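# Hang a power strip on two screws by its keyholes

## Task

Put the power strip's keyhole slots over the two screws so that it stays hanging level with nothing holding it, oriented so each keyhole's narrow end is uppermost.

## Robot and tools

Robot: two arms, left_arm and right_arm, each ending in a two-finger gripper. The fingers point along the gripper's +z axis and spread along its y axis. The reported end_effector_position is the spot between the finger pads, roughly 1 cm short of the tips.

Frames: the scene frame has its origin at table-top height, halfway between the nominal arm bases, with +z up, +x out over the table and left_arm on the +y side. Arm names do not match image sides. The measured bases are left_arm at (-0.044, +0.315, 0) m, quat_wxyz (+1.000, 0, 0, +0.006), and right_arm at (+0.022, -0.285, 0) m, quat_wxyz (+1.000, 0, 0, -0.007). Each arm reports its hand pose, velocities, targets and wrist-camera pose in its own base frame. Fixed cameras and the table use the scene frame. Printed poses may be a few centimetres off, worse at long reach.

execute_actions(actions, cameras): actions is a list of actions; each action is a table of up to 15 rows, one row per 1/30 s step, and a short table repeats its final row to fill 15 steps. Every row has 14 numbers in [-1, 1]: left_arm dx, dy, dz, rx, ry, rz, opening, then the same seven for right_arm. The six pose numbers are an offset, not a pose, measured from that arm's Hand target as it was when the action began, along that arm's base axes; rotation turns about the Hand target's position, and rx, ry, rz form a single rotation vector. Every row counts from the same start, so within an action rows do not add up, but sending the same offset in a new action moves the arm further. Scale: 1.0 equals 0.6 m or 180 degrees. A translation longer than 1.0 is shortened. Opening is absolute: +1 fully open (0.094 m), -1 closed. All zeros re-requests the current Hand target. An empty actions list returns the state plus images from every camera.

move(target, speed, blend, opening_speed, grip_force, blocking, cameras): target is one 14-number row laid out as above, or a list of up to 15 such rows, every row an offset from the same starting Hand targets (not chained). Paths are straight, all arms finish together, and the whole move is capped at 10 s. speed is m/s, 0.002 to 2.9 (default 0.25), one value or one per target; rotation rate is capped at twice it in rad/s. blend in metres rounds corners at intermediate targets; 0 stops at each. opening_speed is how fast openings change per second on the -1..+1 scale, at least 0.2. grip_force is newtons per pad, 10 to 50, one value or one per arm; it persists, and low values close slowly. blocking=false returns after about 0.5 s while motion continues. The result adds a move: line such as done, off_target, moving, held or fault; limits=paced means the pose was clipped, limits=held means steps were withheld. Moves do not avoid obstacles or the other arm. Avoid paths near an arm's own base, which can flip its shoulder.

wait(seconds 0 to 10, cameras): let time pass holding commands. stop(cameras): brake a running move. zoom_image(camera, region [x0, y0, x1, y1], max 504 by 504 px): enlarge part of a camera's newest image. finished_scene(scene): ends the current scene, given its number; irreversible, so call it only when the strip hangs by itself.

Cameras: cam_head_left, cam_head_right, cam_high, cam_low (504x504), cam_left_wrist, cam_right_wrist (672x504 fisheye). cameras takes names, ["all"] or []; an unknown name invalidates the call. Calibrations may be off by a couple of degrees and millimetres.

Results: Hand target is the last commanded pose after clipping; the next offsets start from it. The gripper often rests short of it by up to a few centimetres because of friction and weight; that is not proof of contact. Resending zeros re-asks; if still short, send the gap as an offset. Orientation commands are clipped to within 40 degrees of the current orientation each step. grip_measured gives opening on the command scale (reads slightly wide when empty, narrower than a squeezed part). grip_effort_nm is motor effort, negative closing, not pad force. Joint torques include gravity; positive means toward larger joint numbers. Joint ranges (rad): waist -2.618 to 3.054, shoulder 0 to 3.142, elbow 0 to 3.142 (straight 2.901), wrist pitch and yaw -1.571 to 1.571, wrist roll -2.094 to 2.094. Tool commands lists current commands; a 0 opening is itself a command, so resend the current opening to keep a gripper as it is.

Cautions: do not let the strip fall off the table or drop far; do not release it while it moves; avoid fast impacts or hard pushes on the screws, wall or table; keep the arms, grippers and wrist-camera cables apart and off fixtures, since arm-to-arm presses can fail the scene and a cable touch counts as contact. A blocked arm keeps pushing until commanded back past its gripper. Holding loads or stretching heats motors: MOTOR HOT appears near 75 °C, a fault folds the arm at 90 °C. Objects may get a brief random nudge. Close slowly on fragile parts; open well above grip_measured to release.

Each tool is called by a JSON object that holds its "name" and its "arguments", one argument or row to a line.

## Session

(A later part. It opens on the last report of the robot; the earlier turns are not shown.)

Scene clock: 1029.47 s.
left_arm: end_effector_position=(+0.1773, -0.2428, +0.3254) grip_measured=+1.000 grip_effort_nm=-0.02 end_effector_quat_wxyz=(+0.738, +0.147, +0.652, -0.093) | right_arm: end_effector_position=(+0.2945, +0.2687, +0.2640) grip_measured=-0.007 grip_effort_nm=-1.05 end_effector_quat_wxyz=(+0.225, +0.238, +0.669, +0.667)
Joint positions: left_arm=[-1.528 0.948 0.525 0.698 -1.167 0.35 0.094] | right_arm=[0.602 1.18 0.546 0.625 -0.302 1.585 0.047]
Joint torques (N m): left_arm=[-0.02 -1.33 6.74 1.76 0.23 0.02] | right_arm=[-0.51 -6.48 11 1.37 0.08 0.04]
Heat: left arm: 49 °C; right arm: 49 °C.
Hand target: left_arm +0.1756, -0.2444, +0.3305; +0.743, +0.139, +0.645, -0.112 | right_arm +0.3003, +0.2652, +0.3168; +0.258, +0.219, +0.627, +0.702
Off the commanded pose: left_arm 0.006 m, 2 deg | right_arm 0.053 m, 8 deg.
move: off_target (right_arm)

{"name": "move", "arguments": {
  "target": [0,0,0,0,0,0,1, 0.021,0.03,-0.012,0,0,0,-0.15],
  "speed": 0.05,
  "cameras": ["cam_left_wrist","cam_high"]
}}

{"name": "zoom_image", "arguments": {
  "camera": "cam_left_wrist",
  "region": [270, 140, 390, 310]
}}

{"name": "zoom_image", "arguments": {
  "camera": "cam_high",
  "region": [220, 150, 350, 270]
}}

Scene clock: 1036.17 s.
left_arm: end_effector_position=(+0.1773, -0.2428, +0.3254) grip_measured=+1.000 grip_effort_nm=-0.02 end_effector_quat_wxyz=(+0.738, +0.147, +0.652, -0.093) | right_arm: end_effector_position=(+0.3005, +0.2801, +0.2492) grip_measured=-0.007 grip_effort_nm=-1.05 end_effector_quat_wxyz=(+0.214, +0.244, +0.683, +0.655)
Joint positions: left_arm=[-1.528 0.948 0.525 0.698 -1.167 0.35 0.094] | right_arm=[0.622 1.247 0.569 0.625 -0.29 1.583 0.047]
Joint torques (N m): left_arm=[-0.05 -1.4 6.72 1.75 0.25 0.04] | right_arm=[0.32 -4.41 11.22 1.98 0.21 0.03]
Heat: left arm: 49 °C; right arm: 49 °C.
Hand target: left_arm +0.1756, -0.2444, +0.3305; +0.743, +0.139, +0.645, -0.112 | right_arm +0.3129, +0.2832, +0.3096; +0.258, +0.219, +0.627, +0.702
Off the commanded pose: left_arm 0.006 m, 2 deg | right_arm 0.062 m, 10 deg.
move: off_target (right_arm)
camera_calibration:
cam_left_wrist: T_world_to_cam=[[-0.327687, -0.926635, -0.184308, -0.108095], [-0.445939, 0.323678, -0.834489, 0.434779], [0.832922, -0.191261, -0.519287, 0.0772217], [0, 0, 0, 1]] pos_world=[0.0941437, -0.226123, 0.382996]
Images, in order (width x height): cam_high 504x504, cam_left_wrist 672x504.

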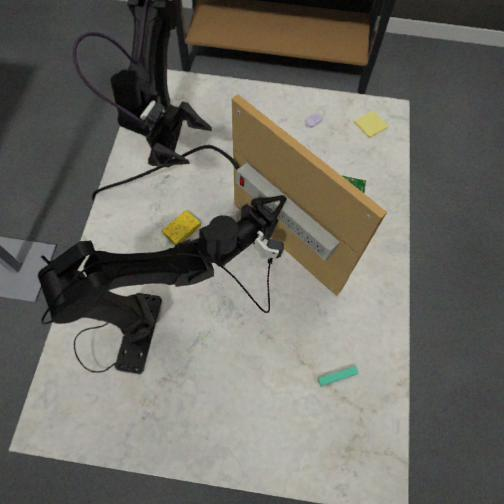

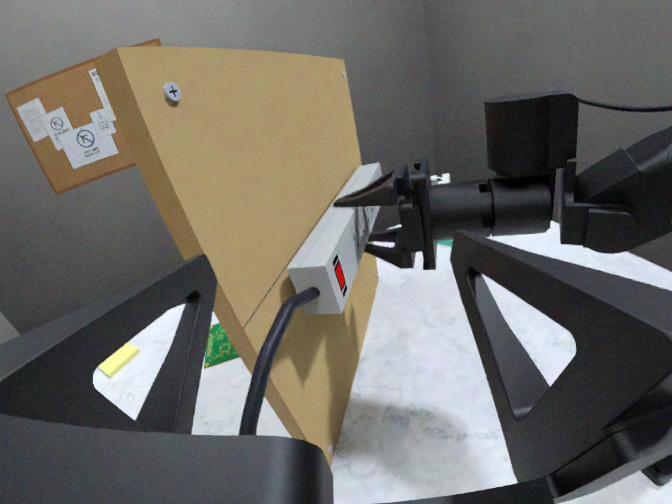

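Scaled by 2.965 from the camera's 672x504 image, which has a finer 960x720 frame.

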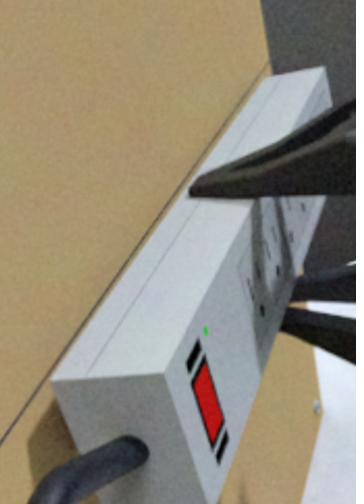

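Scaled by 3.877 from the camera's 504x504 image, which has a finer 720x720 frame.

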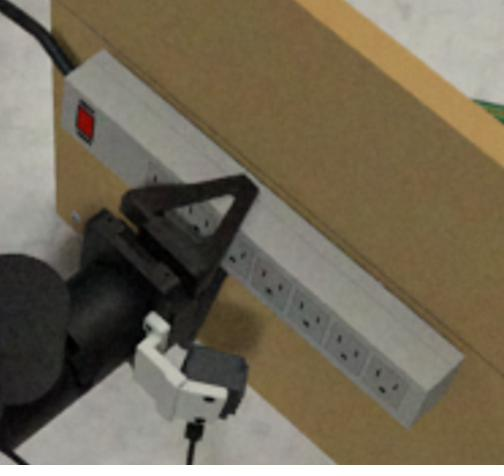

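{"name": "move", "arguments": {
  "target": [
    [0,0,0,0,0,0,1, -0.023,-0.032,-0.04,0.0075,-0.0115,0,-0.15],
    [0,0,0,0,0,0,1, -0.006,-0.006,0.012,0.0075,-0.0115,0,-0.15]
  ],
  "speed": 0.08
}}

Scene clock: 1053.70 s.
left_arm: end_effector_position=(+0.1773, -0.2428, +0.3254) grip_measured=+1.000 grip_effort_nm=-0.02 end_effector_quat_wxyz=(+0.738, +0.147, +0.652, -0.093) | right_arm: end_effector_position=(+0.3002, +0.2805, +0.2754) grip_measured=-0.007 grip_effort_nm=-1.05 end_effector_quat_wxyz=(+0.237, +0.217, +0.651, +0.688)
Joint positions: left_arm=[-1.528 0.948 0.525 0.698 -1.167 0.35 0.094] | right_arm=[0.62 1.252 0.566 0.746 -0.296 1.579 0.047]
Joint torques (N m): left_arm=[-0.02 -1.28 6.68 1.76 0.23 0.02] | right_arm=[0.2 -4.4 10.74 1.4 0.26 0.07]
Heat: left arm: 49 °C; right arm: 51 °C.
Hand target: left_arm +0.1756, -0.2444, +0.3305; +0.743, +0.139, +0.645, -0.112 | right_arm +0.3093, +0.2796, +0.3168; +0.266, +0.209, +0.614, +0.713
Off the commanded pose: left_arm 0.006 m, 2 deg | right_arm 0.042 m, 6 deg.
move: off_target (right_arm)

{"name": "move", "arguments": {
  "target": [0,0,0,0,0,0,1, -0.006,-0.008,-0.004,-0.009,0.014,0,-0.15],
  "speed": 0.08
}}

Scene clock: 1062.63 s.
left_arm: end_effector_position=(+0.1773, -0.2428, +0.3254) grip_measured=+1.000 grip_effort_nm=-0.02 end_effector_quat_wxyz=(+0.738, +0.147, +0.652, -0.093) | right_arm: end_effector_position=(+0.2985, +0.2792, +0.2555) grip_measured=-0.007 grip_effort_nm=-1.05 end_effector_quat_wxyz=(+0.218, +0.236, +0.678, +0.661)
Joint positions: left_arm=[-1.528 0.948 0.525 0.698 -1.167 0.35 0.094] | right_arm=[0.62 1.235 0.566 0.637 -0.296 1.579 0.047]
Joint torques (N m): left_arm=[-0.06 -1.35 6.72 1.77 0.24 0.02] | right_arm=[-0.36 -8.03 11.25 1.38 0.18 0.12]
Heat: left arm: 49 °C; right arm: 50 °C.
Hand target: left_arm +0.1756, -0.2444, +0.3305; +0.743, +0.139, +0.645, -0.112 | right_arm +0.3057, +0.2748, +0.3144; +0.256, +0.221, +0.629, +0.700
Off the commanded pose: left_arm 0.006 m, 2 deg | right_arm 0.059 m, 8 deg.
move: off_target (right_arm)

{"name": "move", "arguments": {
  "target": [0,0,0,0,0,0,1, 0.018,0.024,0.006,0.003,-0.001,0,-0.15],
  "speed": 0.05
}}

Scene clock: 1069.10 s.
left_arm: end_effector_position=(+0.1773, -0.2428, +0.3254) grip_measured=+1.000 grip_effort_nm=-0.02 end_effector_quat_wxyz=(+0.738, +0.147, +0.652, -0.093) | right_arm: end_effector_position=(+0.3011, +0.2849, +0.2695) grip_measured=-0.007 grip_effort_nm=-1.05 end_effector_quat_wxyz=(+0.223, +0.230, +0.670, +0.670)
Joint positions: left_arm=[-1.528 0.948 0.525 0.698 -1.167 0.35 0.094] | right_arm=[0.631 1.246 0.605 0.637 -0.289 1.579 0.047]
Joint torques (N m): left_arm=[-0.06 -1.39 6.76 1.77 0.23 0.03] | right_arm=[0.47 -2.59 12.16 1.62 0.3 0.16]
Heat: left arm: 49 °C; right arm: 51 °C.
Hand target: left_arm +0.1756, -0.2444, +0.3305; +0.743, +0.139, +0.645, -0.112 | right_arm +0.3165, +0.2892, +0.3180; +0.256, +0.221, +0.626, +0.703
Off the commanded pose: left_arm 0.006 m, 2 deg | right_arm 0.051 m, 7 deg.
move: off_target (right_arm)

{"name": "move", "arguments": {
  "target": [0,0,0,0,0,0,1, 0.003,-0.002,-0.012,0,0,0,-0.15],
  "speed": 0.03
}}

{"name": "move", "arguments": {
  "target": [0,0,0,0,0,0,1, 0,0,-0.008,0,0,0,-0.15],
  "speed": 0.03
}}

{"name": "move", "arguments": {
  "target": [0,0,0,0,0,0,1, 0,0,-0.008,0,0,0,-0.15],
  "speed": 0.03
}}

Scene clock: 1077.53 s.
left_arm: end_effector_position=(+0.1773, -0.2428, +0.3254) grip_measured=+1.000 grip_effort_nm=-0.02 end_effector_quat_wxyz=(+0.738, +0.147, +0.652, -0.093) | right_arm: end_effector_position=(+0.3015, +0.2847, +0.2689) grip_measured=-0.007 grip_effort_nm=-1.05 end_effector_quat_wxyz=(+0.222, +0.230, +0.671, +0.669)
Joint positions: left_arm=[-1.528 0.948 0.525 0.698 -1.167 0.35 0.094] | right_arm=[0.63 1.247 0.605 0.637 -0.29 1.579 0.047]
Joint torques (N m): left_arm=[-0.01 -1.36 6.76 1.76 0.26 0.03] | right_arm=[-0.05 -1.36 10.92 1.95 0.24 0.14]
Heat: left arm: 49 °C; right arm: 52 °C.
Hand target: left_arm +0.1756, -0.2444, +0.3305; +0.743, +0.139, +0.645, -0.112 | right_arm +0.3183, +0.2880, +0.3108; +0.256, +0.221, +0.626, +0.703
Off the commanded pose: left_arm 0.006 m, 2 deg | right_arm 0.045 m, 8 deg.
move: off_target (right_arm)

Scene clock: 1078.70 s.
left_arm: end_effector_position=(+0.1773, -0.2428, +0.3254) grip_measured=+1.000 grip_effort_nm=-0.02 end_effector_quat_wxyz=(+0.738, +0.147, +0.652, -0.093) | right_arm: end_effector_position=(+0.3017, +0.2848, +0.2688) grip_measured=-0.007 grip_effort_nm=-1.05 end_effector_quat_wxyz=(+0.221, +0.227, +0.671, +0.670)
Joint positions: left_arm=[-1.528 0.948 0.525 0.698 -1.167 0.35 0.094] | right_arm=[0.625 1.25 0.605 0.642 -0.301 1.579 0.047]
Joint torques (N m): left_arm=[-0.06 -1.35 6.68 1.75 0.21 0.04] | right_arm=[-0.14 -0.73 10.07 2.06 0.34 0.14]
Heat: left arm: 49 °C; right arm: 52 °C.
Hand target: left_arm +0.1756, -0.2444, +0.3305; +0.743, +0.139, +0.645, -0.112 | right_arm +0.3183, +0.2880, +0.3060; +0.256, +0.221, +0.626, +0.703
Off the commanded pose: left_arm 0.006 m, 2 deg | right_arm 0.041 m, 8 deg.
move: off_target (right_arm)

Scene clock: 1079.70 s.
left_arm: end_effector_position=(+0.1773, -0.2428, +0.3254) grip_measured=+1.000 grip_effort_nm=-0.02 end_effector_quat_wxyz=(+0.738, +0.147, +0.652, -0.093) | right_arm: end_effector_position=(+0.3018, +0.2851, +0.2687) grip_measured=-0.007 grip_effort_nm=-1.05 end_effector_quat_wxyz=(+0.220, +0.226, +0.671, +0.671)
Joint positions: left_arm=[-1.528 0.948 0.525 0.698 -1.167 0.35 0.094] | right_arm=[0.623 1.253 0.605 0.646 -0.305 1.579 0.047]
Joint torques (N m): left_arm=[-0.08 -1.31 6.63 1.77 0.24 0.04] | right_arm=[-0.2 -0.12 9.18 2.2 0.37 0.14]
Heat: left arm: 49 °C; right arm: 52 °C.
Hand target: left_arm +0.1756, -0.2444, +0.3305; +0.743, +0.139, +0.645, -0.112 | right_arm +0.3183, +0.2880, +0.3012; +0.256, +0.221, +0.626, +0.703
Off the commanded pose: left_arm 0.006 m, 2 deg | right_arm 0.036 m, 8 deg.
move: off_target (right_arm)

{"name": "move", "arguments": {
  "target": [0,0,0,0,0,0,1, -0.002,-0.002,-0.02,0,0,0,-0.15],
  "speed": 0.03
}}

{"name": "move", "arguments": {
  "target": [0,0,0,0,0,0,1, 0,0,-0.015,0,0,0,-0.15],
  "speed": 0.03
}}

{"name": "move", "arguments": {
  "target": [0,0,0,0,0,0,1, 0,0,-0.015,0,0,0,-0.15],
  "speed": 0.03
}}

Scene clock: 1092.83 s.
left_arm: end_effector_position=(+0.1773, -0.2428, +0.3254) grip_measured=+1.000 grip_effort_nm=-0.02 end_effector_quat_wxyz=(+0.738, +0.147, +0.652, -0.093) | right_arm: end_effector_position=(+0.3018, +0.2845, +0.2672) grip_measured=-0.007 grip_effort_nm=-1.05 end_effector_quat_wxyz=(+0.223, +0.222, +0.660, +0.682)
Joint positions: left_arm=[-1.528 0.948 0.525 0.698 -1.167 0.35 0.094] | right_arm=[0.62 1.273 0.576 0.729 -0.31 1.588 0.047]
Joint torques (N m): left_arm=[-0.02 -1.36 6.76 1.76 0.25 0.04] | right_arm=[-0.12 0.29 8.4 1.98 0.44 0.05]
Heat: left arm: 49 °C; right arm: 53 °C.
Hand target: left_arm +0.1756, -0.2444, +0.3305; +0.743, +0.139, +0.645, -0.112 | right_arm +0.3171, +0.2868, +0.2892; +0.256, +0.221, +0.626, +0.703
Off the commanded pose: left_arm 0.006 m, 2 deg | right_arm 0.027 m, 6 deg.
move: off_target (right_arm)

Scene clock: 1094.00 s.
left_arm: end_effector_position=(+0.1773, -0.2428, +0.3254) grip_measured=+1.000 grip_effort_nm=-0.02 end_effector_quat_wxyz=(+0.738, +0.147, +0.652, -0.093) | right_arm: end_effector_position=(+0.3013, +0.2842, +0.2669) grip_measured=-0.007 grip_effort_nm=-1.05 end_effector_quat_wxyz=(+0.227, +0.217, +0.648, +0.694)
Joint positions: left_arm=[-1.528 0.948 0.525 0.698 -1.167 0.35 0.094] | right_arm=[0.62 1.296 0.548 0.818 -0.31 1.599 0.047]
Joint torques (N m): left_arm=[-0.02 -1.42 6.69 1.75 0.23 0.05] | right_arm=[-0.01 0.36 8.61 1.62 0.45 -0.02]
Heat: left arm: 49 °C; right arm: 53 °C.
Hand target: left_arm +0.1756, -0.2444, +0.3305; +0.743, +0.139, +0.645, -0.112 | right_arm +0.3171, +0.2868, +0.2802; +0.256, +0.221, +0.626, +0.703
Off the commanded pose: left_arm 0.006 m, 2 deg | right_arm 0.021 m, 4 deg.
move: off_target (right_arm)

Scene clock: 1095.23 s.
left_arm: end_effector_position=(+0.1773, -0.2428, +0.3254) grip_measured=+1.000 grip_effort_nm=-0.02 end_effector_quat_wxyz=(+0.738, +0.147, +0.652, -0.093) | right_arm: end_effector_position=(+0.3010, +0.2840, +0.2656) grip_measured=-0.007 grip_effort_nm=-1.05 end_effector_quat_wxyz=(+0.230, +0.213, +0.637, +0.704)
Joint positions: left_arm=[-1.528 0.948 0.525 0.698 -1.167 0.35 0.094] | right_arm=[0.62 1.324 0.523 0.904 -0.31 1.609 0.047]
Joint torques (N m): left_arm=[-0.05 -1.39 6.67 1.77 0.24 0.02] | right_arm=[0.05 0.25 8.58 1.32 0.45 -0.11]
Heat: left arm: 49 °C; right arm: 53 °C.
Hand target: left_arm +0.1756, -0.2444, +0.3305; +0.743, +0.139, +0.645, -0.112 | right_arm +0.3171, +0.2868, +0.2712; +0.256, +0.221, +0.626, +0.703
Off the commanded pose: left_arm 0.006 m, 2 deg | right_arm 0.017 m, 3 deg.
move: off_target (right_arm)

{"name": "move", "arguments": {
  "target": [0,0,0,0,0,0,1, -0.018,-0.024,0.065,-0.005,0.012,0,-0.15],
  "speed": 0.1,
  "cameras": ["cam_left_wrist","cam_high"]
}}

{"name": "zoom_image", "arguments": {
  "camera": "cam_left_wrist",
  "region": [270, 140, 390, 310]
}}

{"name": "zoom_image", "arguments": {
  "camera": "cam_high",
  "region": [220, 150, 350, 270]
}}

Scene clock: 1110.60 s.
left_arm: end_effector_position=(+0.1773, -0.2428, +0.3254) grip_measured=+1.000 grip_effort_nm=-0.02 end_effector_quat_wxyz=(+0.738, +0.147, +0.652, -0.093) | right_arm: end_effector_position=(+0.2976, +0.2795, +0.2544) grip_measured=-0.007 grip_effort_nm=-1.05 end_effector_quat_wxyz=(+0.209, +0.243, +0.683, +0.657)
Joint positions: left_arm=[-1.528 0.948 0.525 0.698 -1.167 0.35 0.094] | right_arm=[0.62 1.226 0.579 0.594 -0.301 1.589 0.047]
Joint torques (N m): left_arm=[-0.01 -1.36 6.72 1.76 0.23 0.04] | right_arm=[-0.96 -8.03 10.82 1.4 0.16 0.15]
Heat: left arm: 49 °C; right arm: 51 °C.
Hand target: left_arm +0.1756, -0.2444, +0.3305; +0.743, +0.139, +0.645, -0.112 | right_arm +0.3063, +0.2724, +0.3102; +0.245, +0.232, +0.636, +0.694
Off the commanded pose: left_arm 0.006 m, 2 deg | right_arm 0.057 m, 8 deg.
move: off_target (right_arm)
camera_calibration:
cam_left_wrist: T_world_to_cam=[[-0.327687, -0.926635, -0.184308, -0.108095], [-0.445939, 0.323678, -0.834489, 0.434779], [0.832922, -0.191261, -0.519287, 0.0772217], [0, 0, 0, 1]] pos_world=[0.0941437, -0.226123, 0.382996]
Images, in order (width x height): cam_high 504x504, cam_left_wrist 672x504.

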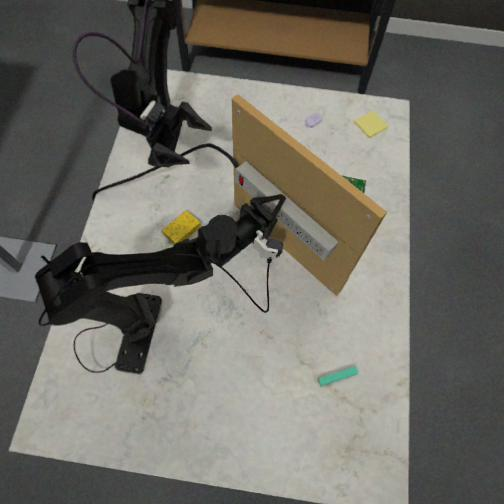

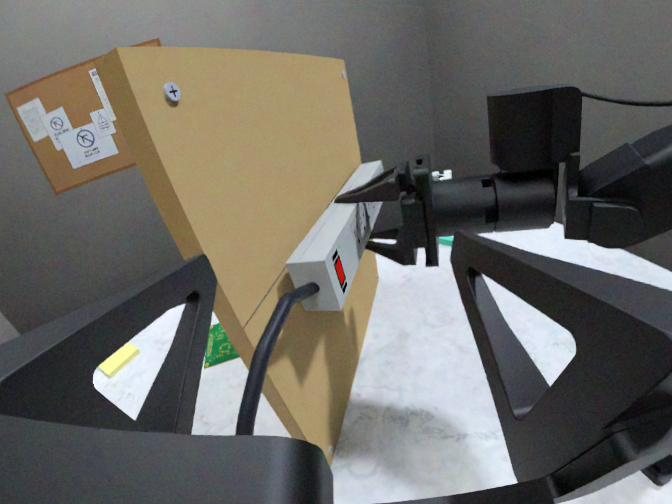

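Scaled by 2.965 from the camera's 672x504 image, which has a finer 960x720 frame.

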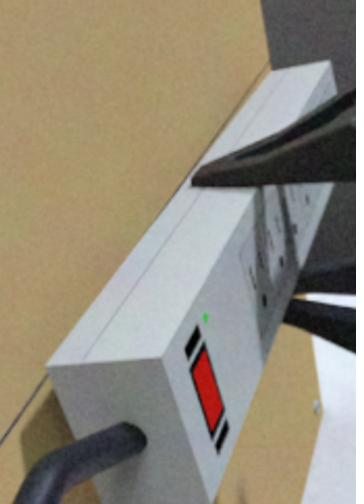

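Scaled by 3.877 from the camera's 504x504 image, which has a finer 720x720 frame.

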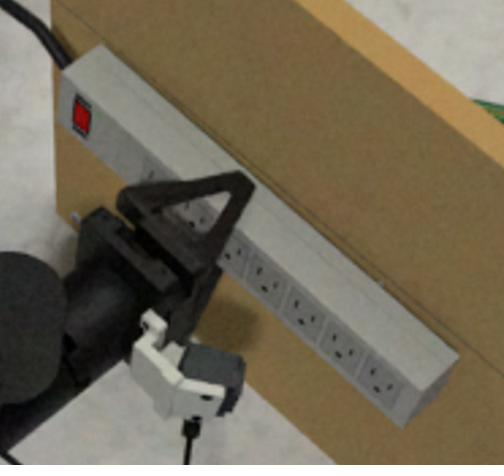

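{"name": "move", "arguments": {
  "target": [
    [0,0,0,0,0,0,1, 0.021,0.027,0.01,-0.0025,-0.0036,0,-0.15],
    [0,0,0,0,0,0,1, 0.021,0.027,0.035,-0.0025,-0.0036,0,-0.15],
    [0,0,0,0,0,0,1, 0.035,0.0174,0.01,-0.0025,-0.0036,0,-0.15],
    [0,0,0,0,0,0,1, 0.021,0.027,-0.025,-0.0025,-0.0036,0,-0.15],
    [0,0,0,0,0,0,1, 0.007,0.0366,0.0,-0.0025,-0.0036,0,-0.15],
    [0,0,0,0,0,0,1, 0.021,0.027,-0.005,-0.0025,-0.0036,0,-0.15]
  ],
  "speed": 0.06,
  "blend": [0.004,0.004,0.004,0.004,0.004,0]
}}

Scene clock: 1135.23 s.
left_arm: end_effector_position=(+0.1773, -0.2428, +0.3254) grip_measured=+1.000 grip_effort_nm=-0.02 end_effector_quat_wxyz=(+0.738, +0.147, +0.652, -0.093) | right_arm: end_effector_position=(+0.3032, +0.2850, +0.2702) grip_measured=-0.007 grip_effort_nm=-1.05 end_effector_quat_wxyz=(+0.212, +0.237, +0.682, +0.659)
Joint positions: left_arm=[-1.528 0.948 0.525 0.698 -1.167 0.35 0.094] | right_arm=[0.622 1.236 0.645 0.547 -0.304 1.58 0.047]
Joint torques (N m): left_arm=[-0.02 -1.4 6.75 1.76 0.23 0.03] | right_arm=[0.09 -1.01 9.54 2.14 0.37 0.09]
Heat: left arm: 48 °C; right arm: 52 °C.
Hand target: left_arm +0.1756, -0.2444, +0.3305; +0.743, +0.139, +0.645, -0.112 | right_arm +0.3189, +0.2886, +0.3072; +0.250, +0.228, +0.637, +0.693
Off the commanded pose: left_arm 0.006 m, 2 deg | right_arm 0.040 m, 8 deg.
move: off_target (right_arm)

{"name": "move", "arguments": {
  "target": [
    [0,0,0,0,0,0,1, -0.02,-0.026,-0.02,0,0,0,-0.15],
    [0,0,0,0,0,0,1, -0.006,-0.004,-0.014,0,0,0,-0.15]
  ],
  "speed": 0.08
}}

Scene clock: 1151.67 s.
left_arm: end_effector_position=(+0.1773, -0.2428, +0.3254) grip_measured=+1.000 grip_effort_nm=-0.02 end_effector_quat_wxyz=(+0.738, +0.147, +0.652, -0.093) | right_arm: end_effector_position=(+0.3021, +0.2826, +0.2472) grip_measured=-0.008 grip_effort_nm=-1.05 end_effector_quat_wxyz=(+0.205, +0.248, +0.691, +0.647)
Joint positions: left_arm=[-1.528 0.948 0.525 0.698 -1.167 0.35 0.094] | right_arm=[0.622 1.253 0.596 0.576 -0.296 1.585 0.047]
Joint torques (N m): left_arm=[-0.05 -1.33 6.69 1.77 0.23 0.03] | right_arm=[0.54 -3.43 9.92 2.19 0.28 0.06]
Heat: left arm: 48 °C; right arm: 56 °C.
Hand target: left_arm +0.1756, -0.2444, +0.3305; +0.743, +0.139, +0.645, -0.112 | right_arm +0.3153, +0.2862, +0.2988; +0.250, +0.228, +0.637, +0.693
Off the commanded pose: left_arm 0.006 m, 2 deg | right_arm 0.053 m, 10 deg.
move: off_target (right_arm)

{"name": "move", "arguments": {
  "target": [0,0,0,0,0,0,1, 0.007,0.01,0.02,-0.0032,-0.0045,0,-0.15],
  "speed": 0.03
}}

{"name": "move", "arguments": {
  "target": [0,0,0,0,0,0,1, 0,0,0.015,0,0,0,-0.15],
  "speed": 0.03
}}

{"name": "move", "arguments": {
  "target": [0,0,0,0,0,0,1, 0,0,0.015,0,0,0,-0.15],
  "speed": 0.03
}}

Scene clock: 1160.67 s.
left_arm: end_effector_position=(+0.1773, -0.2428, +0.3254) grip_measured=+1.000 grip_effort_nm=-0.02 end_effector_quat_wxyz=(+0.738, +0.147, +0.652, -0.093) | right_arm: end_effector_position=(+0.3023, +0.2827, +0.2480) grip_measured=-0.008 grip_effort_nm=-1.05 end_effector_quat_wxyz=(+0.205, +0.248, +0.691, +0.648)
Joint positions: left_arm=[-1.528 0.948 0.525 0.698 -1.167 0.35 0.094] | right_arm=[0.622 1.253 0.597 0.576 -0.296 1.585 0.047]
Joint torques (N m): left_arm=[-0.08 -1.33 6.71 1.76 0.24 0.04] | right_arm=[0.7 -3.32 13.09 1.84 0.36 -0.06]
Heat: left arm: 48 °C; right arm: 57 °C.
Hand target: left_arm +0.1756, -0.2444, +0.3305; +0.743, +0.139, +0.645, -0.112 | right_arm +0.3195, +0.2922, +0.3108; +0.256, +0.221, +0.639, +0.691
Off the commanded pose: left_arm 0.006 m, 2 deg | right_arm 0.066 m, 10 deg.
move: off_target (right_arm)

Scene clock: 1161.83 s.
left_arm: end_effector_position=(+0.1773, -0.2428, +0.3254) grip_measured=+1.000 grip_effort_nm=-0.02 end_effector_quat_wxyz=(+0.738, +0.147, +0.652, -0.093) | right_arm: end_effector_position=(+0.3024, +0.2828, +0.2485) grip_measured=-0.008 grip_effort_nm=-1.05 end_effector_quat_wxyz=(+0.204, +0.249, +0.694, +0.644)
Joint positions: left_arm=[-1.528 0.948 0.525 0.698 -1.167 0.35 0.094] | right_arm=[0.622 1.249 0.608 0.55 -0.296 1.582 0.047]
Joint torques (N m): left_arm=[-0.1 -1.32 6.74 1.76 0.24 0.03] | right_arm=[0.73 -4.6 14.19 1.71 0.35 -0.04]
Heat: left arm: 48 °C; right arm: 57 °C.
Hand target: left_arm +0.1756, -0.2444, +0.3305; +0.743, +0.139, +0.645, -0.112 | right_arm +0.3195, +0.2922, +0.3198; +0.256, +0.221, +0.639, +0.691
Off the commanded pose: left_arm 0.006 m, 2 deg | right_arm 0.074 m, 11 deg.
move: off_target (right_arm)

Scene clock: 1163.20 s.
left_arm: end_effector_position=(+0.1773, -0.2428, +0.3254) grip_measured=+1.000 grip_effort_nm=-0.02 end_effector_quat_wxyz=(+0.738, +0.147, +0.652, -0.093) | right_arm: end_effector_position=(+0.3024, +0.2828, +0.2499) grip_measured=-0.008 grip_effort_nm=-1.05 end_effector_quat_wxyz=(+0.203, +0.249, +0.702, +0.635)
Joint positions: left_arm=[-1.528 0.948 0.525 0.698 -1.167 0.35 0.094] | right_arm=[0.622 1.238 0.632 0.49 -0.296 1.568 0.047]
Joint torques (N m): left_arm=[-0.05 -1.35 6.74 1.76 0.23 0.03] | right_arm=[0.68 -5.18 14.15 1.85 0.35 0.07]
Heat: left arm: 48 °C; right arm: 56 °C.
Hand target: left_arm +0.1756, -0.2444, +0.3305; +0.743, +0.139, +0.645, -0.112 | right_arm +0.3195, +0.2922, +0.3288; +0.256, +0.221, +0.639, +0.691
Off the commanded pose: left_arm 0.006 m, 2 deg | right_arm 0.081 m, 12 deg.
move: off_target (right_arm)

{"name": "move", "arguments": {
  "target": [0,0,0,0,0,0,1, -0.006,-0.008,0.008,0,0,0,-0.15],
  "speed": 0.03
}}

{"name": "move", "arguments": {
  "target": [0,0,0,0,0,0,1, -0.002,-0.002,0.006,0.002,-0.0014,0,-0.15],
  "speed": 0.03
}}

{"name": "move", "arguments": {
  "target": [0,0,0,0,0,0,1, -0.002,-0.002,0.006,0.002,-0.0014,0,-0.15],
  "speed": 0.03
}}

Scene clock: 1176.13 s.
left_arm: end_effector_position=(+0.1773, -0.2428, +0.3254) grip_measured=+1.000 grip_effort_nm=-0.02 end_effector_quat_wxyz=(+0.738, +0.147, +0.652, -0.093) | right_arm: end_effector_position=(+0.3025, +0.2825, +0.2515) grip_measured=-0.008 grip_effort_nm=-1.05 end_effector_quat_wxyz=(+0.203, +0.250, +0.705, +0.632)
Joint positions: left_arm=[-1.528 0.948 0.525 0.698 -1.167 0.35 0.094] | right_arm=[0.622 1.232 0.645 0.462 -0.295 1.563 0.047]
Joint torques (N m): left_arm=[-0.1 -1.37 6.71 1.77 0.23 0.03] | right_arm=[0.13 -7.01 13.55 1.87 0.3 0.12]
Heat: left arm: 48 °C; right arm: 54 °C.
Hand target: left_arm +0.1756, -0.2444, +0.3305; +0.743, +0.139, +0.645, -0.112 | right_arm +0.3159, +0.2874, +0.3336; +0.256, +0.221, +0.639, +0.691
Off the commanded pose: left_arm 0.006 m, 2 deg | right_arm 0.083 m, 12 deg.
move: off_target (right_arm)

Scene clock: 1177.13 s.
left_arm: end_effector_position=(+0.1773, -0.2428, +0.3254) grip_measured=+1.000 grip_effort_nm=-0.02 end_effector_quat_wxyz=(+0.738, +0.147, +0.652, -0.093) | right_arm: end_effector_position=(+0.3014, +0.2851, +0.2656) grip_measured=-0.008 grip_effort_nm=-1.05 end_effector_quat_wxyz=(+0.209, +0.242, +0.697, +0.641)
Joint positions: left_arm=[-1.528 0.948 0.525 0.698 -1.167 0.35 0.094] | right_arm=[0.631 1.221 0.666 0.461 -0.289 1.563 0.047]
Joint torques (N m): left_arm=[-0.05 -1.4 6.71 1.76 0.23 0.05] | right_arm=[-0.03 -5.83 12.59 1.86 0.23 0.11]
Heat: left arm: 48 °C; right arm: 54 °C.
Hand target: left_arm +0.1756, -0.2444, +0.3305; +0.743, +0.139, +0.645, -0.112 | right_arm +0.3147, +0.2862, +0.3372; +0.256, +0.221, +0.636, +0.693
Off the commanded pose: left_arm 0.006 m, 2 deg | right_arm 0.073 m, 11 deg.
move: off_target (right_arm)

Scene clock: 1178.13 s.
left_arm: end_effector_position=(+0.1773, -0.2428, +0.3254) grip_measured=+1.000 grip_effort_nm=-0.02 end_effector_quat_wxyz=(+0.738, +0.147, +0.652, -0.093) | right_arm: end_effector_position=(+0.3014, +0.2851, +0.2656) grip_measured=-0.008 grip_effort_nm=-1.05 end_effector_quat_wxyz=(+0.209, +0.242, +0.697, +0.641)
Joint positions: left_arm=[-1.528 0.948 0.525 0.698 -1.167 0.35 0.094] | right_arm=[0.631 1.221 0.666 0.461 -0.289 1.563 0.047]
Joint torques (N m): left_arm=[-0.1 -1.31 6.74 1.77 0.23 0.03] | right_arm=[-0.1 -6.61 12.64 1.85 0.19 0.14]
Heat: left arm: 48 °C; right arm: 54 °C.
Hand target: left_arm +0.1756, -0.2444, +0.3305; +0.743, +0.139, +0.645, -0.112 | right_arm +0.3135, +0.2850, +0.3408; +0.257, +0.220, +0.633, +0.696
Off the commanded pose: left_arm 0.006 m, 2 deg | right_arm 0.076 m, 11 deg.
move: off_target (right_arm)

{"name": "move", "arguments": {
  "target": [0,0,0,0,0,0,1, -0.006,-0.01,0,-0.003,-0.0045,0,-0.15],
  "speed": 0.1
}}

Scene clock: 1199.93 s.
left_arm: end_effector_position=(+0.1773, -0.2428, +0.3254) grip_measured=+1.000 grip_effort_nm=-0.02 end_effector_quat_wxyz=(+0.738, +0.147, +0.652, -0.093) | right_arm: end_effector_position=(+0.3004, +0.2844, +0.2700) grip_measured=-0.008 grip_effort_nm=-1.05 end_effector_quat_wxyz=(+0.215, +0.237, +0.696, +0.643)
Joint positions: left_arm=[-1.528 0.948 0.525 0.698 -1.167 0.35 0.094] | right_arm=[0.631 1.212 0.668 0.461 -0.289 1.553 0.047]
Joint torques (N m): left_arm=[-0.08 -1.36 6.75 1.77 0.24 0.05] | right_arm=[-0.98 -7.66 11.69 1.79 0.1 0.07]
Heat: left arm: 48 °C; right arm: 56 °C.
Hand target: left_arm +0.1756, -0.2444, +0.3305; +0.743, +0.139, +0.645, -0.112 | right_arm +0.3099, +0.2790, +0.3408; +0.263, +0.214, +0.635, +0.694
Off the commanded pose: left_arm 0.006 m, 2 deg | right_arm 0.072 m, 11 deg.
move: off_target (right_arm)

{"name": "move", "arguments": {
  "target": [0,0,0,0,0,0,1, -0.002,-0.009,-0.03,0.008,-0.0056,0,-0.15],
  "speed": 0.1
}}

Scene clock: 1209.03 s.
left_arm: end_effector_position=(+0.1773, -0.2428, +0.3254) grip_measured=+1.000 grip_effort_nm=-0.02 end_effector_quat_wxyz=(+0.738, +0.147, +0.652, -0.093) | right_arm: end_effector_position=(+0.3005, +0.2811, +0.2808) grip_measured=-0.008 grip_effort_nm=-1.05 end_effector_quat_wxyz=(+0.225, +0.225, +0.680, +0.660)
Joint positions: left_arm=[-1.528 0.948 0.525 0.698 -1.167 0.35 0.094] | right_arm=[0.617 1.204 0.652 0.524 -0.305 1.553 0.047]
Joint torques (N m): left_arm=[-0.01 -1.32 6.71 1.75 0.24 0.05] | right_arm=[-1.1 -4.31 6.79 2.41 0.16 0.19]
Heat: left arm: 48 °C; right arm: 57 °C.
Hand target: left_arm +0.1756, -0.2444, +0.3305; +0.743, +0.139, +0.645, -0.112 | right_arm +0.3087, +0.2736, +0.3228; +0.265, +0.211, +0.624, +0.704
Off the commanded pose: left_arm 0.006 m, 2 deg | right_arm 0.043 m, 10 deg.
move: off_target (right_arm)

{"name": "move", "arguments": {
  "target": [0,0,0,0,0,0,1, -0.002,-0.002,-0.02,0.0032,0.0045,0,-0.15],
  "speed": 0.1
}}

Scene clock: 1216.33 s.
left_arm: end_effector_position=(+0.1773, -0.2428, +0.3254) grip_measured=+1.000 grip_effort_nm=-0.02 end_effector_quat_wxyz=(+0.738, +0.147, +0.652, -0.093) | right_arm: end_effector_position=(+0.2989, +0.2799, +0.2725) grip_measured=-0.008 grip_effort_nm=-1.05 end_effector_quat_wxyz=(+0.223, +0.228, +0.676, +0.664)
Joint positions: left_arm=[-1.528 0.948 0.525 0.698 -1.167 0.35 0.094] | right_arm=[0.617 1.212 0.612 0.581 -0.305 1.566 0.047]
Joint torques (N m): left_arm=[-0.08 -1.31 6.64 1.76 0.23 0.04] | right_arm=[-1.13 -4.05 6.69 2.36 0.17 0.21]
Heat: left arm: 48 °C; right arm: 59 °C.
Hand target: left_arm +0.1756, -0.2444, +0.3305; +0.743, +0.139, +0.645, -0.112 | right_arm +0.3075, +0.2724, +0.3108; +0.260, +0.217, +0.622, +0.706
Off the commanded pose: left_arm 0.006 m, 2 deg | right_arm 0.040 m, 9 deg.
move: off_target (right_arm)

{"name": "move", "arguments": {
  "target": [0,0,0,0,0,0,1, 0.001,-0.002,-0.016,0.0015,0.002,0,-0.15],
  "speed": 0.1
}}

Scene clock: 1223.67 s.
left_arm: end_effector_position=(+0.1773, -0.2428, +0.3254) grip_measured=+1.000 grip_effort_nm=-0.02 end_effector_quat_wxyz=(+0.738, +0.147, +0.652, -0.093) | right_arm: end_effector_position=(+0.3005, +0.2780, +0.2627) grip_measured=-0.008 grip_effort_nm=-1.05 end_effector_quat_wxyz=(+0.221, +0.233, +0.674, +0.665)
Joint positions: left_arm=[-1.528 0.948 0.525 0.698 -1.167 0.35 0.094] | right_arm=[0.611 1.23 0.582 0.63 -0.305 1.577 0.047]
Joint torques (N m): left_arm=[-0.03 -1.36 6.72 1.76 0.25 0.05] | right_arm=[-0.88 -4.19 6.57 2.35 0.16 0.2]
Heat: left arm: 48 °C; right arm: 58 °C.
Hand target: left_arm +0.1756, -0.2444, +0.3305; +0.743, +0.139, +0.645, -0.112 | right_arm +0.3081, +0.2712, +0.3012; +0.257, +0.220, +0.621, +0.707
Off the commanded pose: left_arm 0.006 m, 2 deg | right_arm 0.040 m, 9 deg.
move: off_target (right_arm)

{"name": "move", "arguments": {
  "target": [0,0,0,0,0,0,1, 0.013,0.024,-0.008,0,0,0,-0.15],
  "speed": 0.05
}}

Scene clock: 1235.37 s.
left_arm: end_effector_position=(+0.1773, -0.2428, +0.3254) grip_measured=+1.000 grip_effort_nm=-0.02 end_effector_quat_wxyz=(+0.738, +0.147, +0.652, -0.093) | right_arm: end_effector_position=(+0.3052, +0.2816, +0.2529) grip_measured=-0.008 grip_effort_nm=-1.05 end_effector_quat_wxyz=(+0.216, +0.237, +0.678, +0.661)
Joint positions: left_arm=[-1.528 0.948 0.525 0.698 -1.167 0.35 0.094] | right_arm=[0.611 1.272 0.582 0.656 -0.307 1.58 0.047]
Joint torques (N m): left_arm=[0.01 -1.4 6.72 1.75 0.23 0.03] | right_arm=[0.75 -2.14 8.35 2.49 0.41 0.15]
Heat: left arm: 48 °C; right arm: 58 °C.
Hand target: left_arm +0.1756, -0.2444, +0.3305; +0.743, +0.139, +0.645, -0.112 | right_arm +0.3159, +0.2856, +0.2964; +0.257, +0.220, +0.621, +0.707
Off the commanded pose: left_arm 0.006 m, 2 deg | right_arm 0.045 m, 10 deg.
move: off_target (right_arm)

{"name": "move", "arguments": {
  "target": [
    [0,0,0,0,0,0,1, -0.013,-0.024,0.06,0,0,0,-0.15],
    [0,0,0,0,0,0,1, -0.013,-0.024,0.022,0,0,0,-0.15]
  ],
  "speed": 0.1
}}

Scene clock: 1245.00 s.
left_arm: end_effector_position=(+0.1773, -0.2428, +0.3254) grip_measured=+1.000 grip_effort_nm=-0.02 end_effector_quat_wxyz=(+0.738, +0.147, +0.652, -0.093) | right_arm: end_effector_position=(+0.3004, +0.2793, +0.2718) grip_measured=-0.008 grip_effort_nm=-1.05 end_effector_quat_wxyz=(+0.220, +0.231, +0.673, +0.667)
Joint positions: left_arm=[-1.528 0.948 0.525 0.698 -1.167 0.35 0.094] | right_arm=[0.613 1.22 0.608 0.599 -0.308 1.58 0.047]
Joint torques (N m): left_arm=[-0.03 -1.36 6.75 1.77 0.24 0.02] | right_arm=[-1.02 -4.42 6.63 2.28 0.14 0.17]
Heat: left arm: 48 °C; right arm: 59 °C.
Hand target: left_arm +0.1756, -0.2444, +0.3305; +0.743, +0.139, +0.645, -0.112 | right_arm +0.3081, +0.2712, +0.3096; +0.257, +0.220, +0.621, +0.707
Off the commanded pose: left_arm 0.006 m, 2 deg | right_arm 0.039 m, 9 deg.
move: off_target (right_arm)

{"name": "move", "arguments": {
  "target": [0,0,0,0,0,0,1, 0.0095,0.0265,-0.008,0,0,0,-0.15],
  "speed": 0.05
}}

Scene clock: 1251.20 s.
left_arm: end_effector_position=(+0.1773, -0.2428, +0.3254) grip_measured=+1.000 grip_effort_nm=-0.02 end_effector_quat_wxyz=(+0.738, +0.147, +0.652, -0.093) | right_arm: end_effector_position=(+0.3035, +0.2833, +0.2618) grip_measured=-0.008 grip_effort_nm=-1.05 end_effector_quat_wxyz=(+0.215, +0.236, +0.679, +0.661)
Joint positions: left_arm=[-1.528 0.948 0.525 0.698 -1.167 0.35 0.094] | right_arm=[0.619 1.252 0.608 0.61 -0.302 1.58 0.047]
Joint torques (N m): left_arm=[-0.06 -1.31 6.78 1.78 0.23 0.04] | right_arm=[0.9 -2.29 8.24 2.51 0.42 0.15]
Heat: left arm: 48 °C; right arm: 60 °C.
Hand target: left_arm +0.1756, -0.2444, +0.3305; +0.743, +0.139, +0.645, -0.112 | right_arm +0.3138, +0.2871, +0.3048; +0.257, +0.220, +0.621, +0.707
Off the commanded pose: left_arm 0.006 m, 2 deg | right_arm 0.044 m, 10 deg.
move: off_target (right_arm)

{"name": "execute_actions", "arguments": {
  "actions": []
}}

{"name": "zoom_image", "arguments": {
  "camera": "cam_head_left",
  "region": [220, 220, 320, 330]
}}

{"name": "zoom_image", "arguments": {
  "camera": "cam_left_wrist",
  "region": [270, 140, 390, 310]
}}

{"name": "zoom_image", "arguments": {
  "camera": "cam_high",
  "region": [220, 150, 350, 270]
}}

Scene clock: 1263.30 s.
left_arm: end_effector_position=(+0.1773, -0.2428, +0.3254) grip_measured=+1.000 grip_effort_nm=-0.02 end_effector_quat_wxyz=(+0.738, +0.147, +0.652, -0.093) | right_arm: end_effector_position=(+0.3035, +0.2833, +0.2618) grip_measured=-0.008 grip_effort_nm=-1.05 end_effector_quat_wxyz=(+0.215, +0.236, +0.679, +0.661)
Joint positions: left_arm=[-1.528 0.948 0.525 0.698 -1.167 0.35 0.094] | right_arm=[0.619 1.252 0.608 0.61 -0.302 1.58 0.047]
Joint velocities: within noise
Joint torques (N m): left_arm=[-0.01 -1.37 6.67 1.77 0.23 0.04] | right_arm=[0.76 -2.32 8.14 2.48 0.43 0.11]
Heat: left arm: 48 °C; right arm: 60 °C.
Hand target: left_arm +0.1756, -0.2444, +0.3305; +0.743, +0.139, +0.645, -0.112 | right_arm +0.3138, +0.2871, +0.3048; +0.257, +0.220, +0.621, +0.707
Tool commands: left_gripper/opening=+1.0 right_gripper/opening=-0.15
Off the commanded pose: left_arm 0.006 m, 2 deg | right_arm 0.044 m, 10 deg.
camera_calibration:
cam_left_wrist: T_world_to_cam=[[-0.327687, -0.926635, -0.184308, -0.108095], [-0.445939, 0.323678, -0.834489, 0.434779], [0.832922, -0.191261, -0.519287, 0.0772217], [0, 0, 0, 1]] pos_world=[0.0941437, -0.226123, 0.382996]
cam_right_wrist: T_world_to_cam=[[-0.0995029, 0.019519, -0.994846, 0.283063], [-0.994968, 0.00986084, 0.0997085, 0.279846], [0.0117562, 0.999761, 0.0184396, -0.18625], [0, 0, 0, 1]] pos_world=[0.308793, 0.177921, 0.257135]

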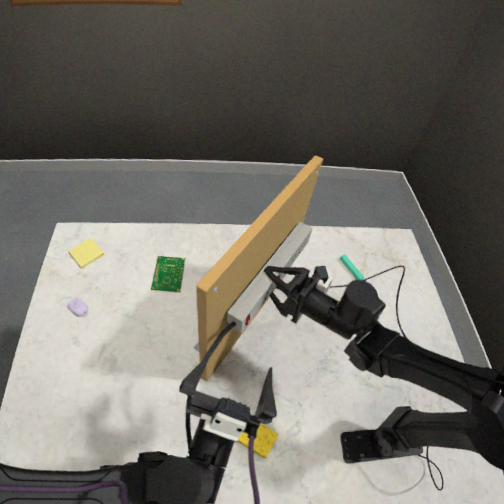

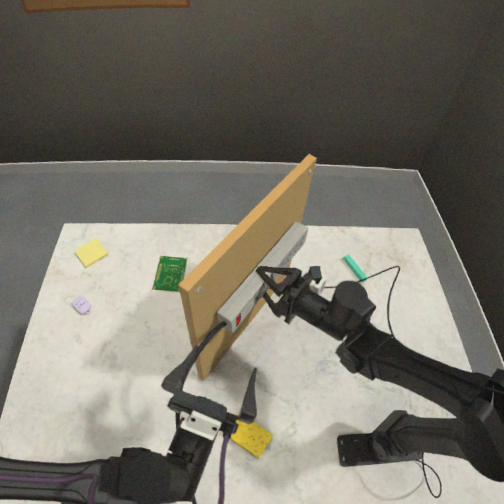

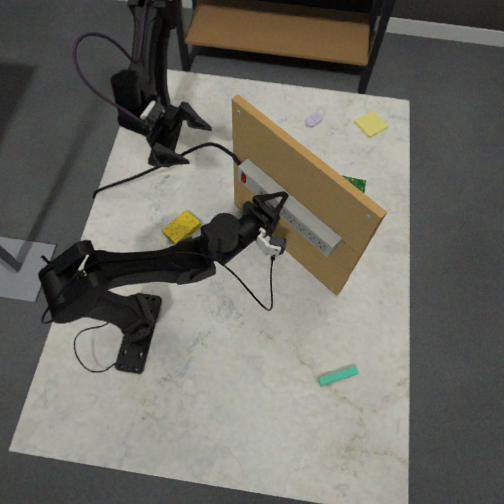

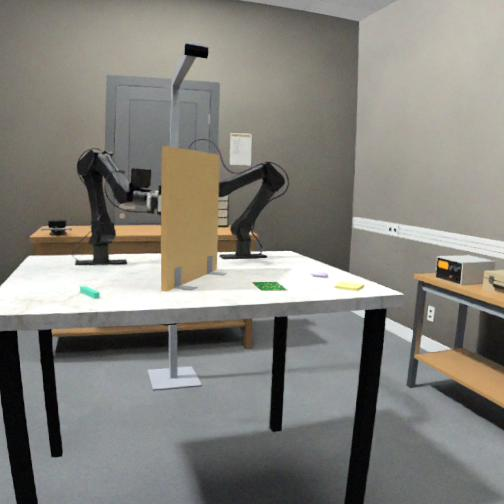

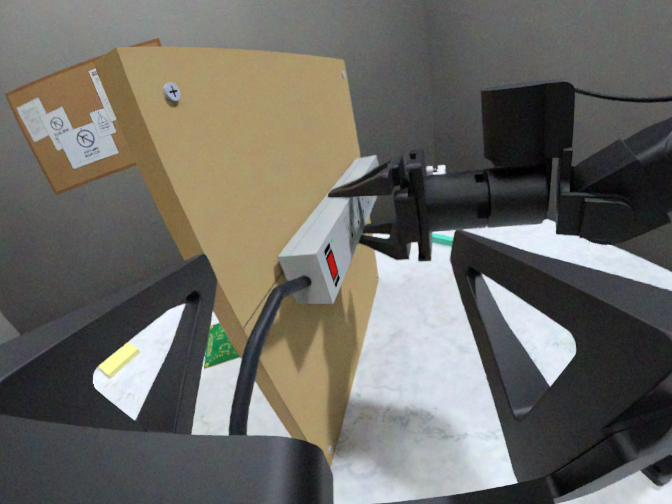

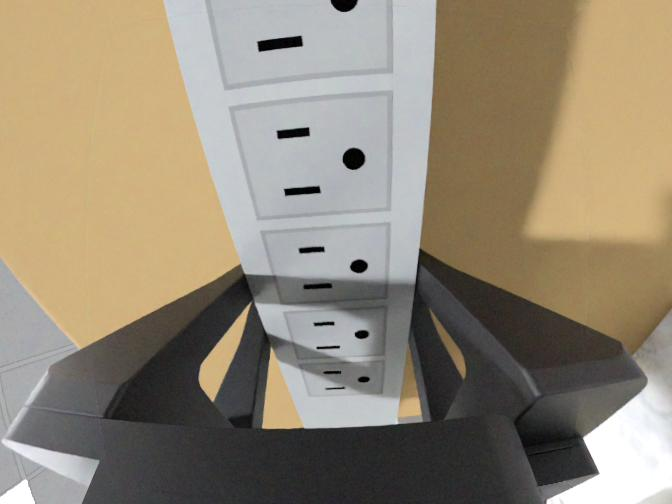

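Scaled by 4.582 from the camera's 504x504 image, which has a finer 720x720 frame.

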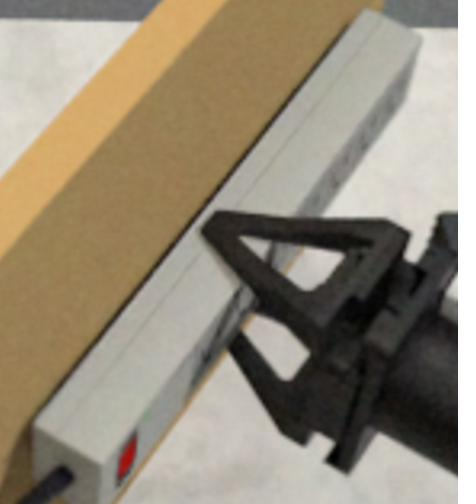

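Scaled by 2.965 from the camera's 672x504 image, which has a finer 960x720 frame.

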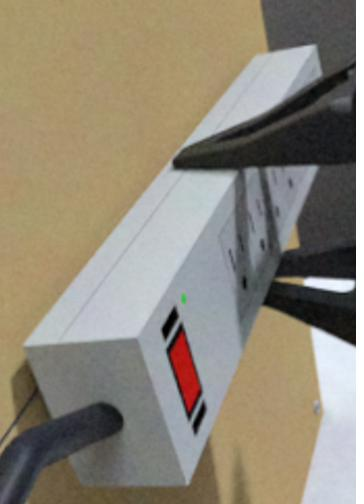

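Scaled by 3.877 from the camera's 504x504 image, which has a finer 720x720 frame.

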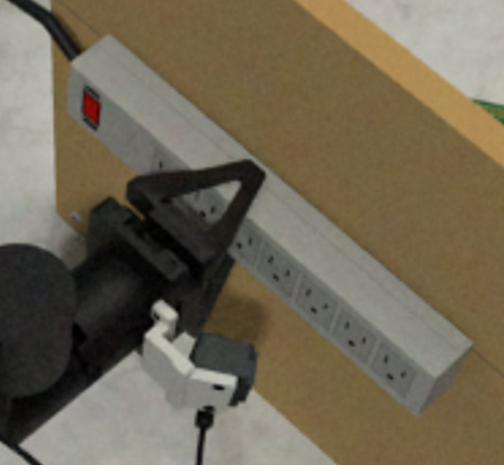

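{"name": "move", "arguments": {
  "target": [
    [0,0,0,0,0,0,1, -0.0128,-0.0242,0.046,0,0,0,-0.15],
    [0,0,0,0,0,0,1, -0.0128,-0.0242,0.008,0,0,0,-0.15],
    [0,0,0,0,0,0,1, -0.0034,0.0024,0,0,0,0,-0.15]
  ],
  "speed": [0.1,0.1,0.05]
}}

Scene clock: 1287.30 s.
left_arm: end_effector_position=(+0.1773, -0.2428, +0.3254) grip_measured=+1.000 grip_effort_nm=-0.02 end_effector_quat_wxyz=(+0.738, +0.147, +0.652, -0.093) | right_arm: end_effector_position=(+0.3020, +0.2850, +0.2620) grip_measured=-0.008 grip_effort_nm=-1.05 end_effector_quat_wxyz=(+0.215, +0.236, +0.679, +0.661)
Joint positions: left_arm=[-1.528 0.948 0.525 0.698 -1.167 0.35 0.094] | right_arm=[0.628 1.25 0.608 0.608 -0.293 1.582 0.047]
Joint torques (N m): left_arm=[-0.06 -1.33 6.71 1.77 0.23 0.03] | right_arm=[0.85 -2.3 8.12 2.48 0.43 0.11]
Heat: left arm: 48 °C; right arm: 61 °C.
Hand target: left_arm +0.1756, -0.2444, +0.3305; +0.743, +0.139, +0.645, -0.112 | right_arm +0.3117, +0.2885, +0.3048; +0.257, +0.220, +0.621, +0.707
Off the commanded pose: left_arm 0.006 m, 2 deg | right_arm 0.044 m, 10 deg.
move: off_target (right_arm)

{"name": "move", "arguments": {
  "target": [
    [0,0,0,0,0,0,1, -0.0094,-0.0266,0.046,-0.0015,-0.0021,0,-0.15],
    [0,0,0,0,0,0,1, -0.0094,-0.0266,0.003,-0.0015,-0.0021,0,-0.15],
    [0,0,0,0,0,0,1, 0,0,-0.005,-0.0015,-0.0021,0,-0.15]
  ],
  "speed": [0.1,0.1,0.05]
}}

{"name": "move", "arguments": {
  "target": [
    [0,0,0,0,0,0,1, -0.0094,-0.0266,0.056,0,0,0,-0.15],
    [0,0,0,0,0,0,1, -0.0094,-0.0266,0.018,0,0,0,-0.15],
    [0,0,0,0,0,0,1, 0,0,0.01,0,0,0,-0.15]
  ],
  "speed": [0.1,0.1,0.05]
}}

Scene clock: 1302.67 s.
left_arm: end_effector_position=(+0.1773, -0.2428, +0.3254) grip_measured=+1.000 grip_effort_nm=-0.02 end_effector_quat_wxyz=(+0.738, +0.147, +0.652, -0.093) | right_arm: end_effector_position=(+0.3021, +0.2853, +0.2567) grip_measured=-0.008 grip_effort_nm=-1.05 end_effector_quat_wxyz=(+0.216, +0.237, +0.680, +0.659)
Joint positions: left_arm=[-1.528 0.948 0.525 0.698 -1.167 0.35 0.094] | right_arm=[0.631 1.26 0.596 0.625 -0.287 1.579 0.047]
Joint torques (N m): left_arm=[-0.06 -1.42 6.71 1.76 0.22 0.03] | right_arm=[0.64 -2.65 8.14 2.51 0.35 0.05]
Heat: left arm: 48 °C; right arm: 61 °C.
Hand target: left_arm +0.1756, -0.2444, +0.3305; +0.743, +0.139, +0.645, -0.112 | right_arm +0.3117, +0.2885, +0.3018; +0.260, +0.217, +0.622, +0.706
Off the commanded pose: left_arm 0.006 m, 2 deg | right_arm 0.046 m, 10 deg.
move: off_target (right_arm)

Scene clock: 1305.07 s.
left_arm: end_effector_position=(+0.1773, -0.2428, +0.3254) grip_measured=+1.000 grip_effort_nm=-0.02 end_effector_quat_wxyz=(+0.738, +0.147, +0.652, -0.093) | right_arm: end_effector_position=(+0.3021, +0.2846, +0.2681) grip_measured=-0.008 grip_effort_nm=-1.05 end_effector_quat_wxyz=(+0.218, +0.233, +0.677, +0.663)
Joint positions: left_arm=[-1.528 0.948 0.525 0.698 -1.167 0.35 0.094] | right_arm=[0.627 1.241 0.62 0.594 -0.295 1.577 0.047]
Joint torques (N m): left_arm=[-0.03 -1.33 6.72 1.76 0.23 0.02] | right_arm=[0.95 -1.85 7.86 2.49 0.43 0.08]
Heat: left arm: 48 °C; right arm: 61 °C.
Hand target: left_arm +0.1756, -0.2444, +0.3305; +0.743, +0.139, +0.645, -0.112 | right_arm +0.3117, +0.2885, +0.3078; +0.260, +0.217, +0.622, +0.706
Off the commanded pose: left_arm 0.006 m, 2 deg | right_arm 0.041 m, 10 deg.
move: off_target (right_arm)

{"name": "move", "arguments": {
  "target": [
    [0,0,0,0,0,0,1, -0.05,-0.07,0.0,0,0,0,-0.15],
    [0,0,0,0,0,0,1, -0.09,-0.14,0.0,0,0,0.25,-0.15]
  ],
  "speed": 0.15,
  "blend": [0.03,0],
  "cameras": ["cam_left_wrist"]
}}

{"name": "zoom_image", "arguments": {
  "camera": "cam_left_wrist",
  "region": [270, 130, 470, 330]
}}

Scene clock: 1322.63 s.
left_arm: end_effector_position=(+0.1773, -0.2428, +0.3254) grip_measured=+1.000 grip_effort_nm=-0.02 end_effector_quat_wxyz=(+0.738, +0.147, +0.652, -0.093) | right_arm: end_effector_position=(+0.2497, +0.2061, +0.2882) grip_measured=-0.008 grip_effort_nm=-1.05 end_effector_quat_wxyz=(-0.040, -0.006, +0.702, +0.711)
Joint positions: left_arm=[-1.528 0.948 0.525 0.698 -1.167 0.35 0.094] | right_arm=[0.096 1.421 0.66 1.219 -1.536 2.076 0.047]
Joint torques (N m): left_arm=[-0.05 -1.35 6.72 1.77 0.21 0.03] | right_arm=[-0.62 -4.6 8.85 0.7 0.36 0.23]
Heat: left arm: 48 °C; right arm: 64 °C.
Hand target: left_arm +0.1756, -0.2444, +0.3305; +0.743, +0.139, +0.645, -0.112 | right_arm +0.2577, +0.2045, +0.3078; -0.030, -0.037, +0.658, +0.752
Off the commanded pose: left_arm 0.006 m, 2 deg | right_arm 0.021 m, 8 deg.
joint sent to its limit (right arm) — joint 6 (wrist roll), upper limit. The joint targets are off in position and orientation.
move: off_target (right_arm); blend cut to 0.0237 m at target 1
camera_calibration:
cam_left_wrist: T_world_to_cam=[[-0.327687, -0.926635, -0.184308, -0.108095], [-0.445939, 0.323678, -0.834489, 0.434779], [0.832922, -0.191261, -0.519287, 0.0772217], [0, 0, 0, 1]] pos_world=[0.0941437, -0.226123, 0.382996]
Images, in order (width x height): cam_left_wrist 672x504.

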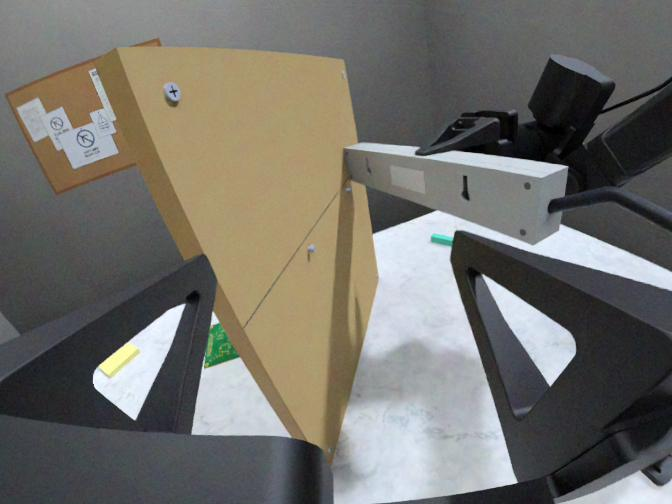

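Scaled by 2.520 from the camera's 672x504 image, which has a finer 960x720 frame.

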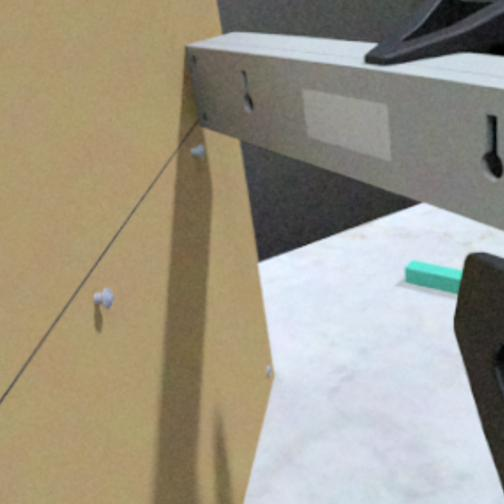

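{"name": "zoom_image", "arguments": {
  "camera": "cam_left_wrist",
  "region": [440, 150, 580, 255]
}}

{"name": "zoom_image", "arguments": {
  "camera": "cam_left_wrist",
  "region": [335, 120, 475, 225]
}}

Scaled by 3.600 from the camera's 672x504 image, which has a finer 960x720 frame.

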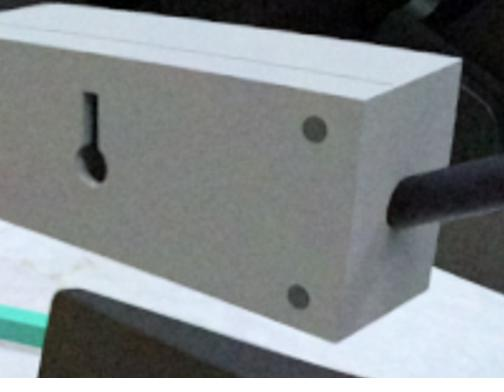

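Scaled by 3.600 from the camera's 672x504 image, which has a finer 960x720 frame.

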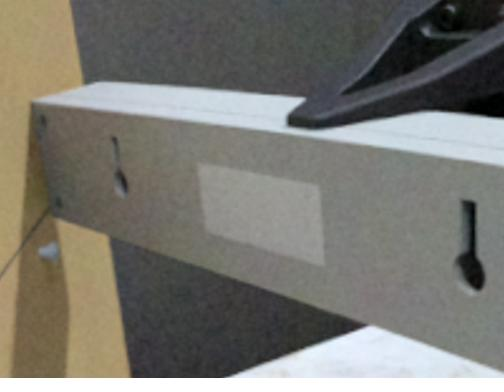

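{"name": "move", "arguments": {
  "target": [
    [0,0,0,0,0,0,1, 0.0455,0.0425,0.037,0,0,-0.25,-0.15],
    [0,0,0,0,0,0,1, 0.0807,0.1135,0.0403,0,0,-0.25,-0.15],
    [0,0,0,0,0,0,1, 0.0807,0.1135,0.001,0,0,-0.25,-0.15]
  ],
  "speed": [0.15,0.1,0.1]
}}

Scene clock: 1389.00 s.
left_arm: end_effector_position=(+0.1769, -0.2426, +0.3273) grip_measured=+1.000 grip_effort_nm=-0.02 end_effector_quat_wxyz=(+0.739, +0.143, +0.651, -0.098) | right_arm: end_effector_position=(+0.2994, +0.2760, +0.2682) grip_measured=-0.008 grip_effort_nm=-1.05 end_effector_quat_wxyz=(+0.218, +0.234, +0.676, +0.664)
Joint positions: left_arm=[-1.53 0.948 0.525 0.712 -1.167 0.351 0.094] | right_arm=[0.604 1.209 0.597 0.588 -0.318 1.58 0.047]
Joint torques (N m): left_arm=[-0.08 -1.24 6.69 1.63 0.25 0.03] | right_arm=[0.29 -3.89 6.86 2.39 0.3 0.1]
Heat: left arm: 48 °C; right arm: 51 °C.
Hand target: left_arm +0.1756, -0.2444, +0.3305; +0.743, +0.139, +0.645, -0.112 | right_arm +0.3061, +0.2726, +0.3084; +0.260, +0.217, +0.622, +0.706
Off the commanded pose: left_arm 0.004 m, 2 deg | right_arm 0.041 m, 9 deg.
move: off_target (right_arm)

{"name": "move", "arguments": {
  "target": [0,0,0,0,0,0,1, 0.0093,0.0265,-0.004,0,0,0,-0.15],
  "speed": 0.05
}}

Scene clock: 1396.00 s.
left_arm: end_effector_position=(+0.1769, -0.2426, +0.3273) grip_measured=+1.000 grip_effort_nm=-0.02 end_effector_quat_wxyz=(+0.739, +0.143, +0.651, -0.098) | right_arm: end_effector_position=(+0.2999, +0.2869, +0.2562) grip_measured=-0.008 grip_effort_nm=-1.05 end_effector_quat_wxyz=(+0.214, +0.236, +0.682, +0.658)
Joint positions: left_arm=[-1.53 0.948 0.525 0.712 -1.167 0.351 0.094] | right_arm=[0.639 1.255 0.597 0.613 -0.284 1.577 0.047]
Joint torques (N m): left_arm=[-0.05 -1.35 6.67 1.63 0.24 0.04] | right_arm=[0.49 -2.95 8.84 2.44 0.33 0.08]
Heat: left arm: 47 °C; right arm: 54 °C.
Hand target: left_arm +0.1756, -0.2444, +0.3305; +0.743, +0.139, +0.645, -0.112 | right_arm +0.3117, +0.2885, +0.3060; +0.260, +0.217, +0.622, +0.706
Off the commanded pose: left_arm 0.004 m, 2 deg | right_arm 0.051 m, 11 deg.
move: off_target (right_arm)

{"name": "move", "arguments": {
  "target": [
    [0,0,0,0,0,0,1, -0.0093,-0.0265,0.057,0,0,0,-0.15],
    [0,0,0,0,0,0,1, -0.0093,-0.0265,0.0085,0,0,0,-0.15],
    [0,0,0,0,0,0,1, 0.0015,-0.001,0.0025,0,0,0,-0.15]
  ],
  "speed": [0.1,0.1,0.05]
}}

Scene clock: 1409.77 s.
left_arm: end_effector_position=(+0.1769, -0.2426, +0.3273) grip_measured=+1.000 grip_effort_nm=-0.02 end_effector_quat_wxyz=(+0.739, +0.143, +0.651, -0.098) | right_arm: end_effector_position=(+0.3030, +0.2894, +0.2571) grip_measured=-0.008 grip_effort_nm=-1.05 end_effector_quat_wxyz=(+0.216, +0.235, +0.681, +0.659)
Joint positions: left_arm=[-1.53 0.948 0.525 0.712 -1.167 0.351 0.094] | right_arm=[0.64 1.273 0.608 0.625 -0.281 1.574 0.047]
Joint torques (N m): left_arm=[-0.08 -1.28 6.67 1.63 0.25 0.03] | right_arm=[0.32 -4.42 8.43 2.34 0.27 0.12]
Heat: left arm: 47 °C; right arm: 58 °C.
Hand target: left_arm +0.1756, -0.2444, +0.3305; +0.743, +0.139, +0.645, -0.112 | right_arm +0.3126, +0.2879, +0.3075; +0.260, +0.217, +0.622, +0.706
Off the commanded pose: left_arm 0.004 m, 2 deg | right_arm 0.051 m, 10 deg.
move: off_target (right_arm)


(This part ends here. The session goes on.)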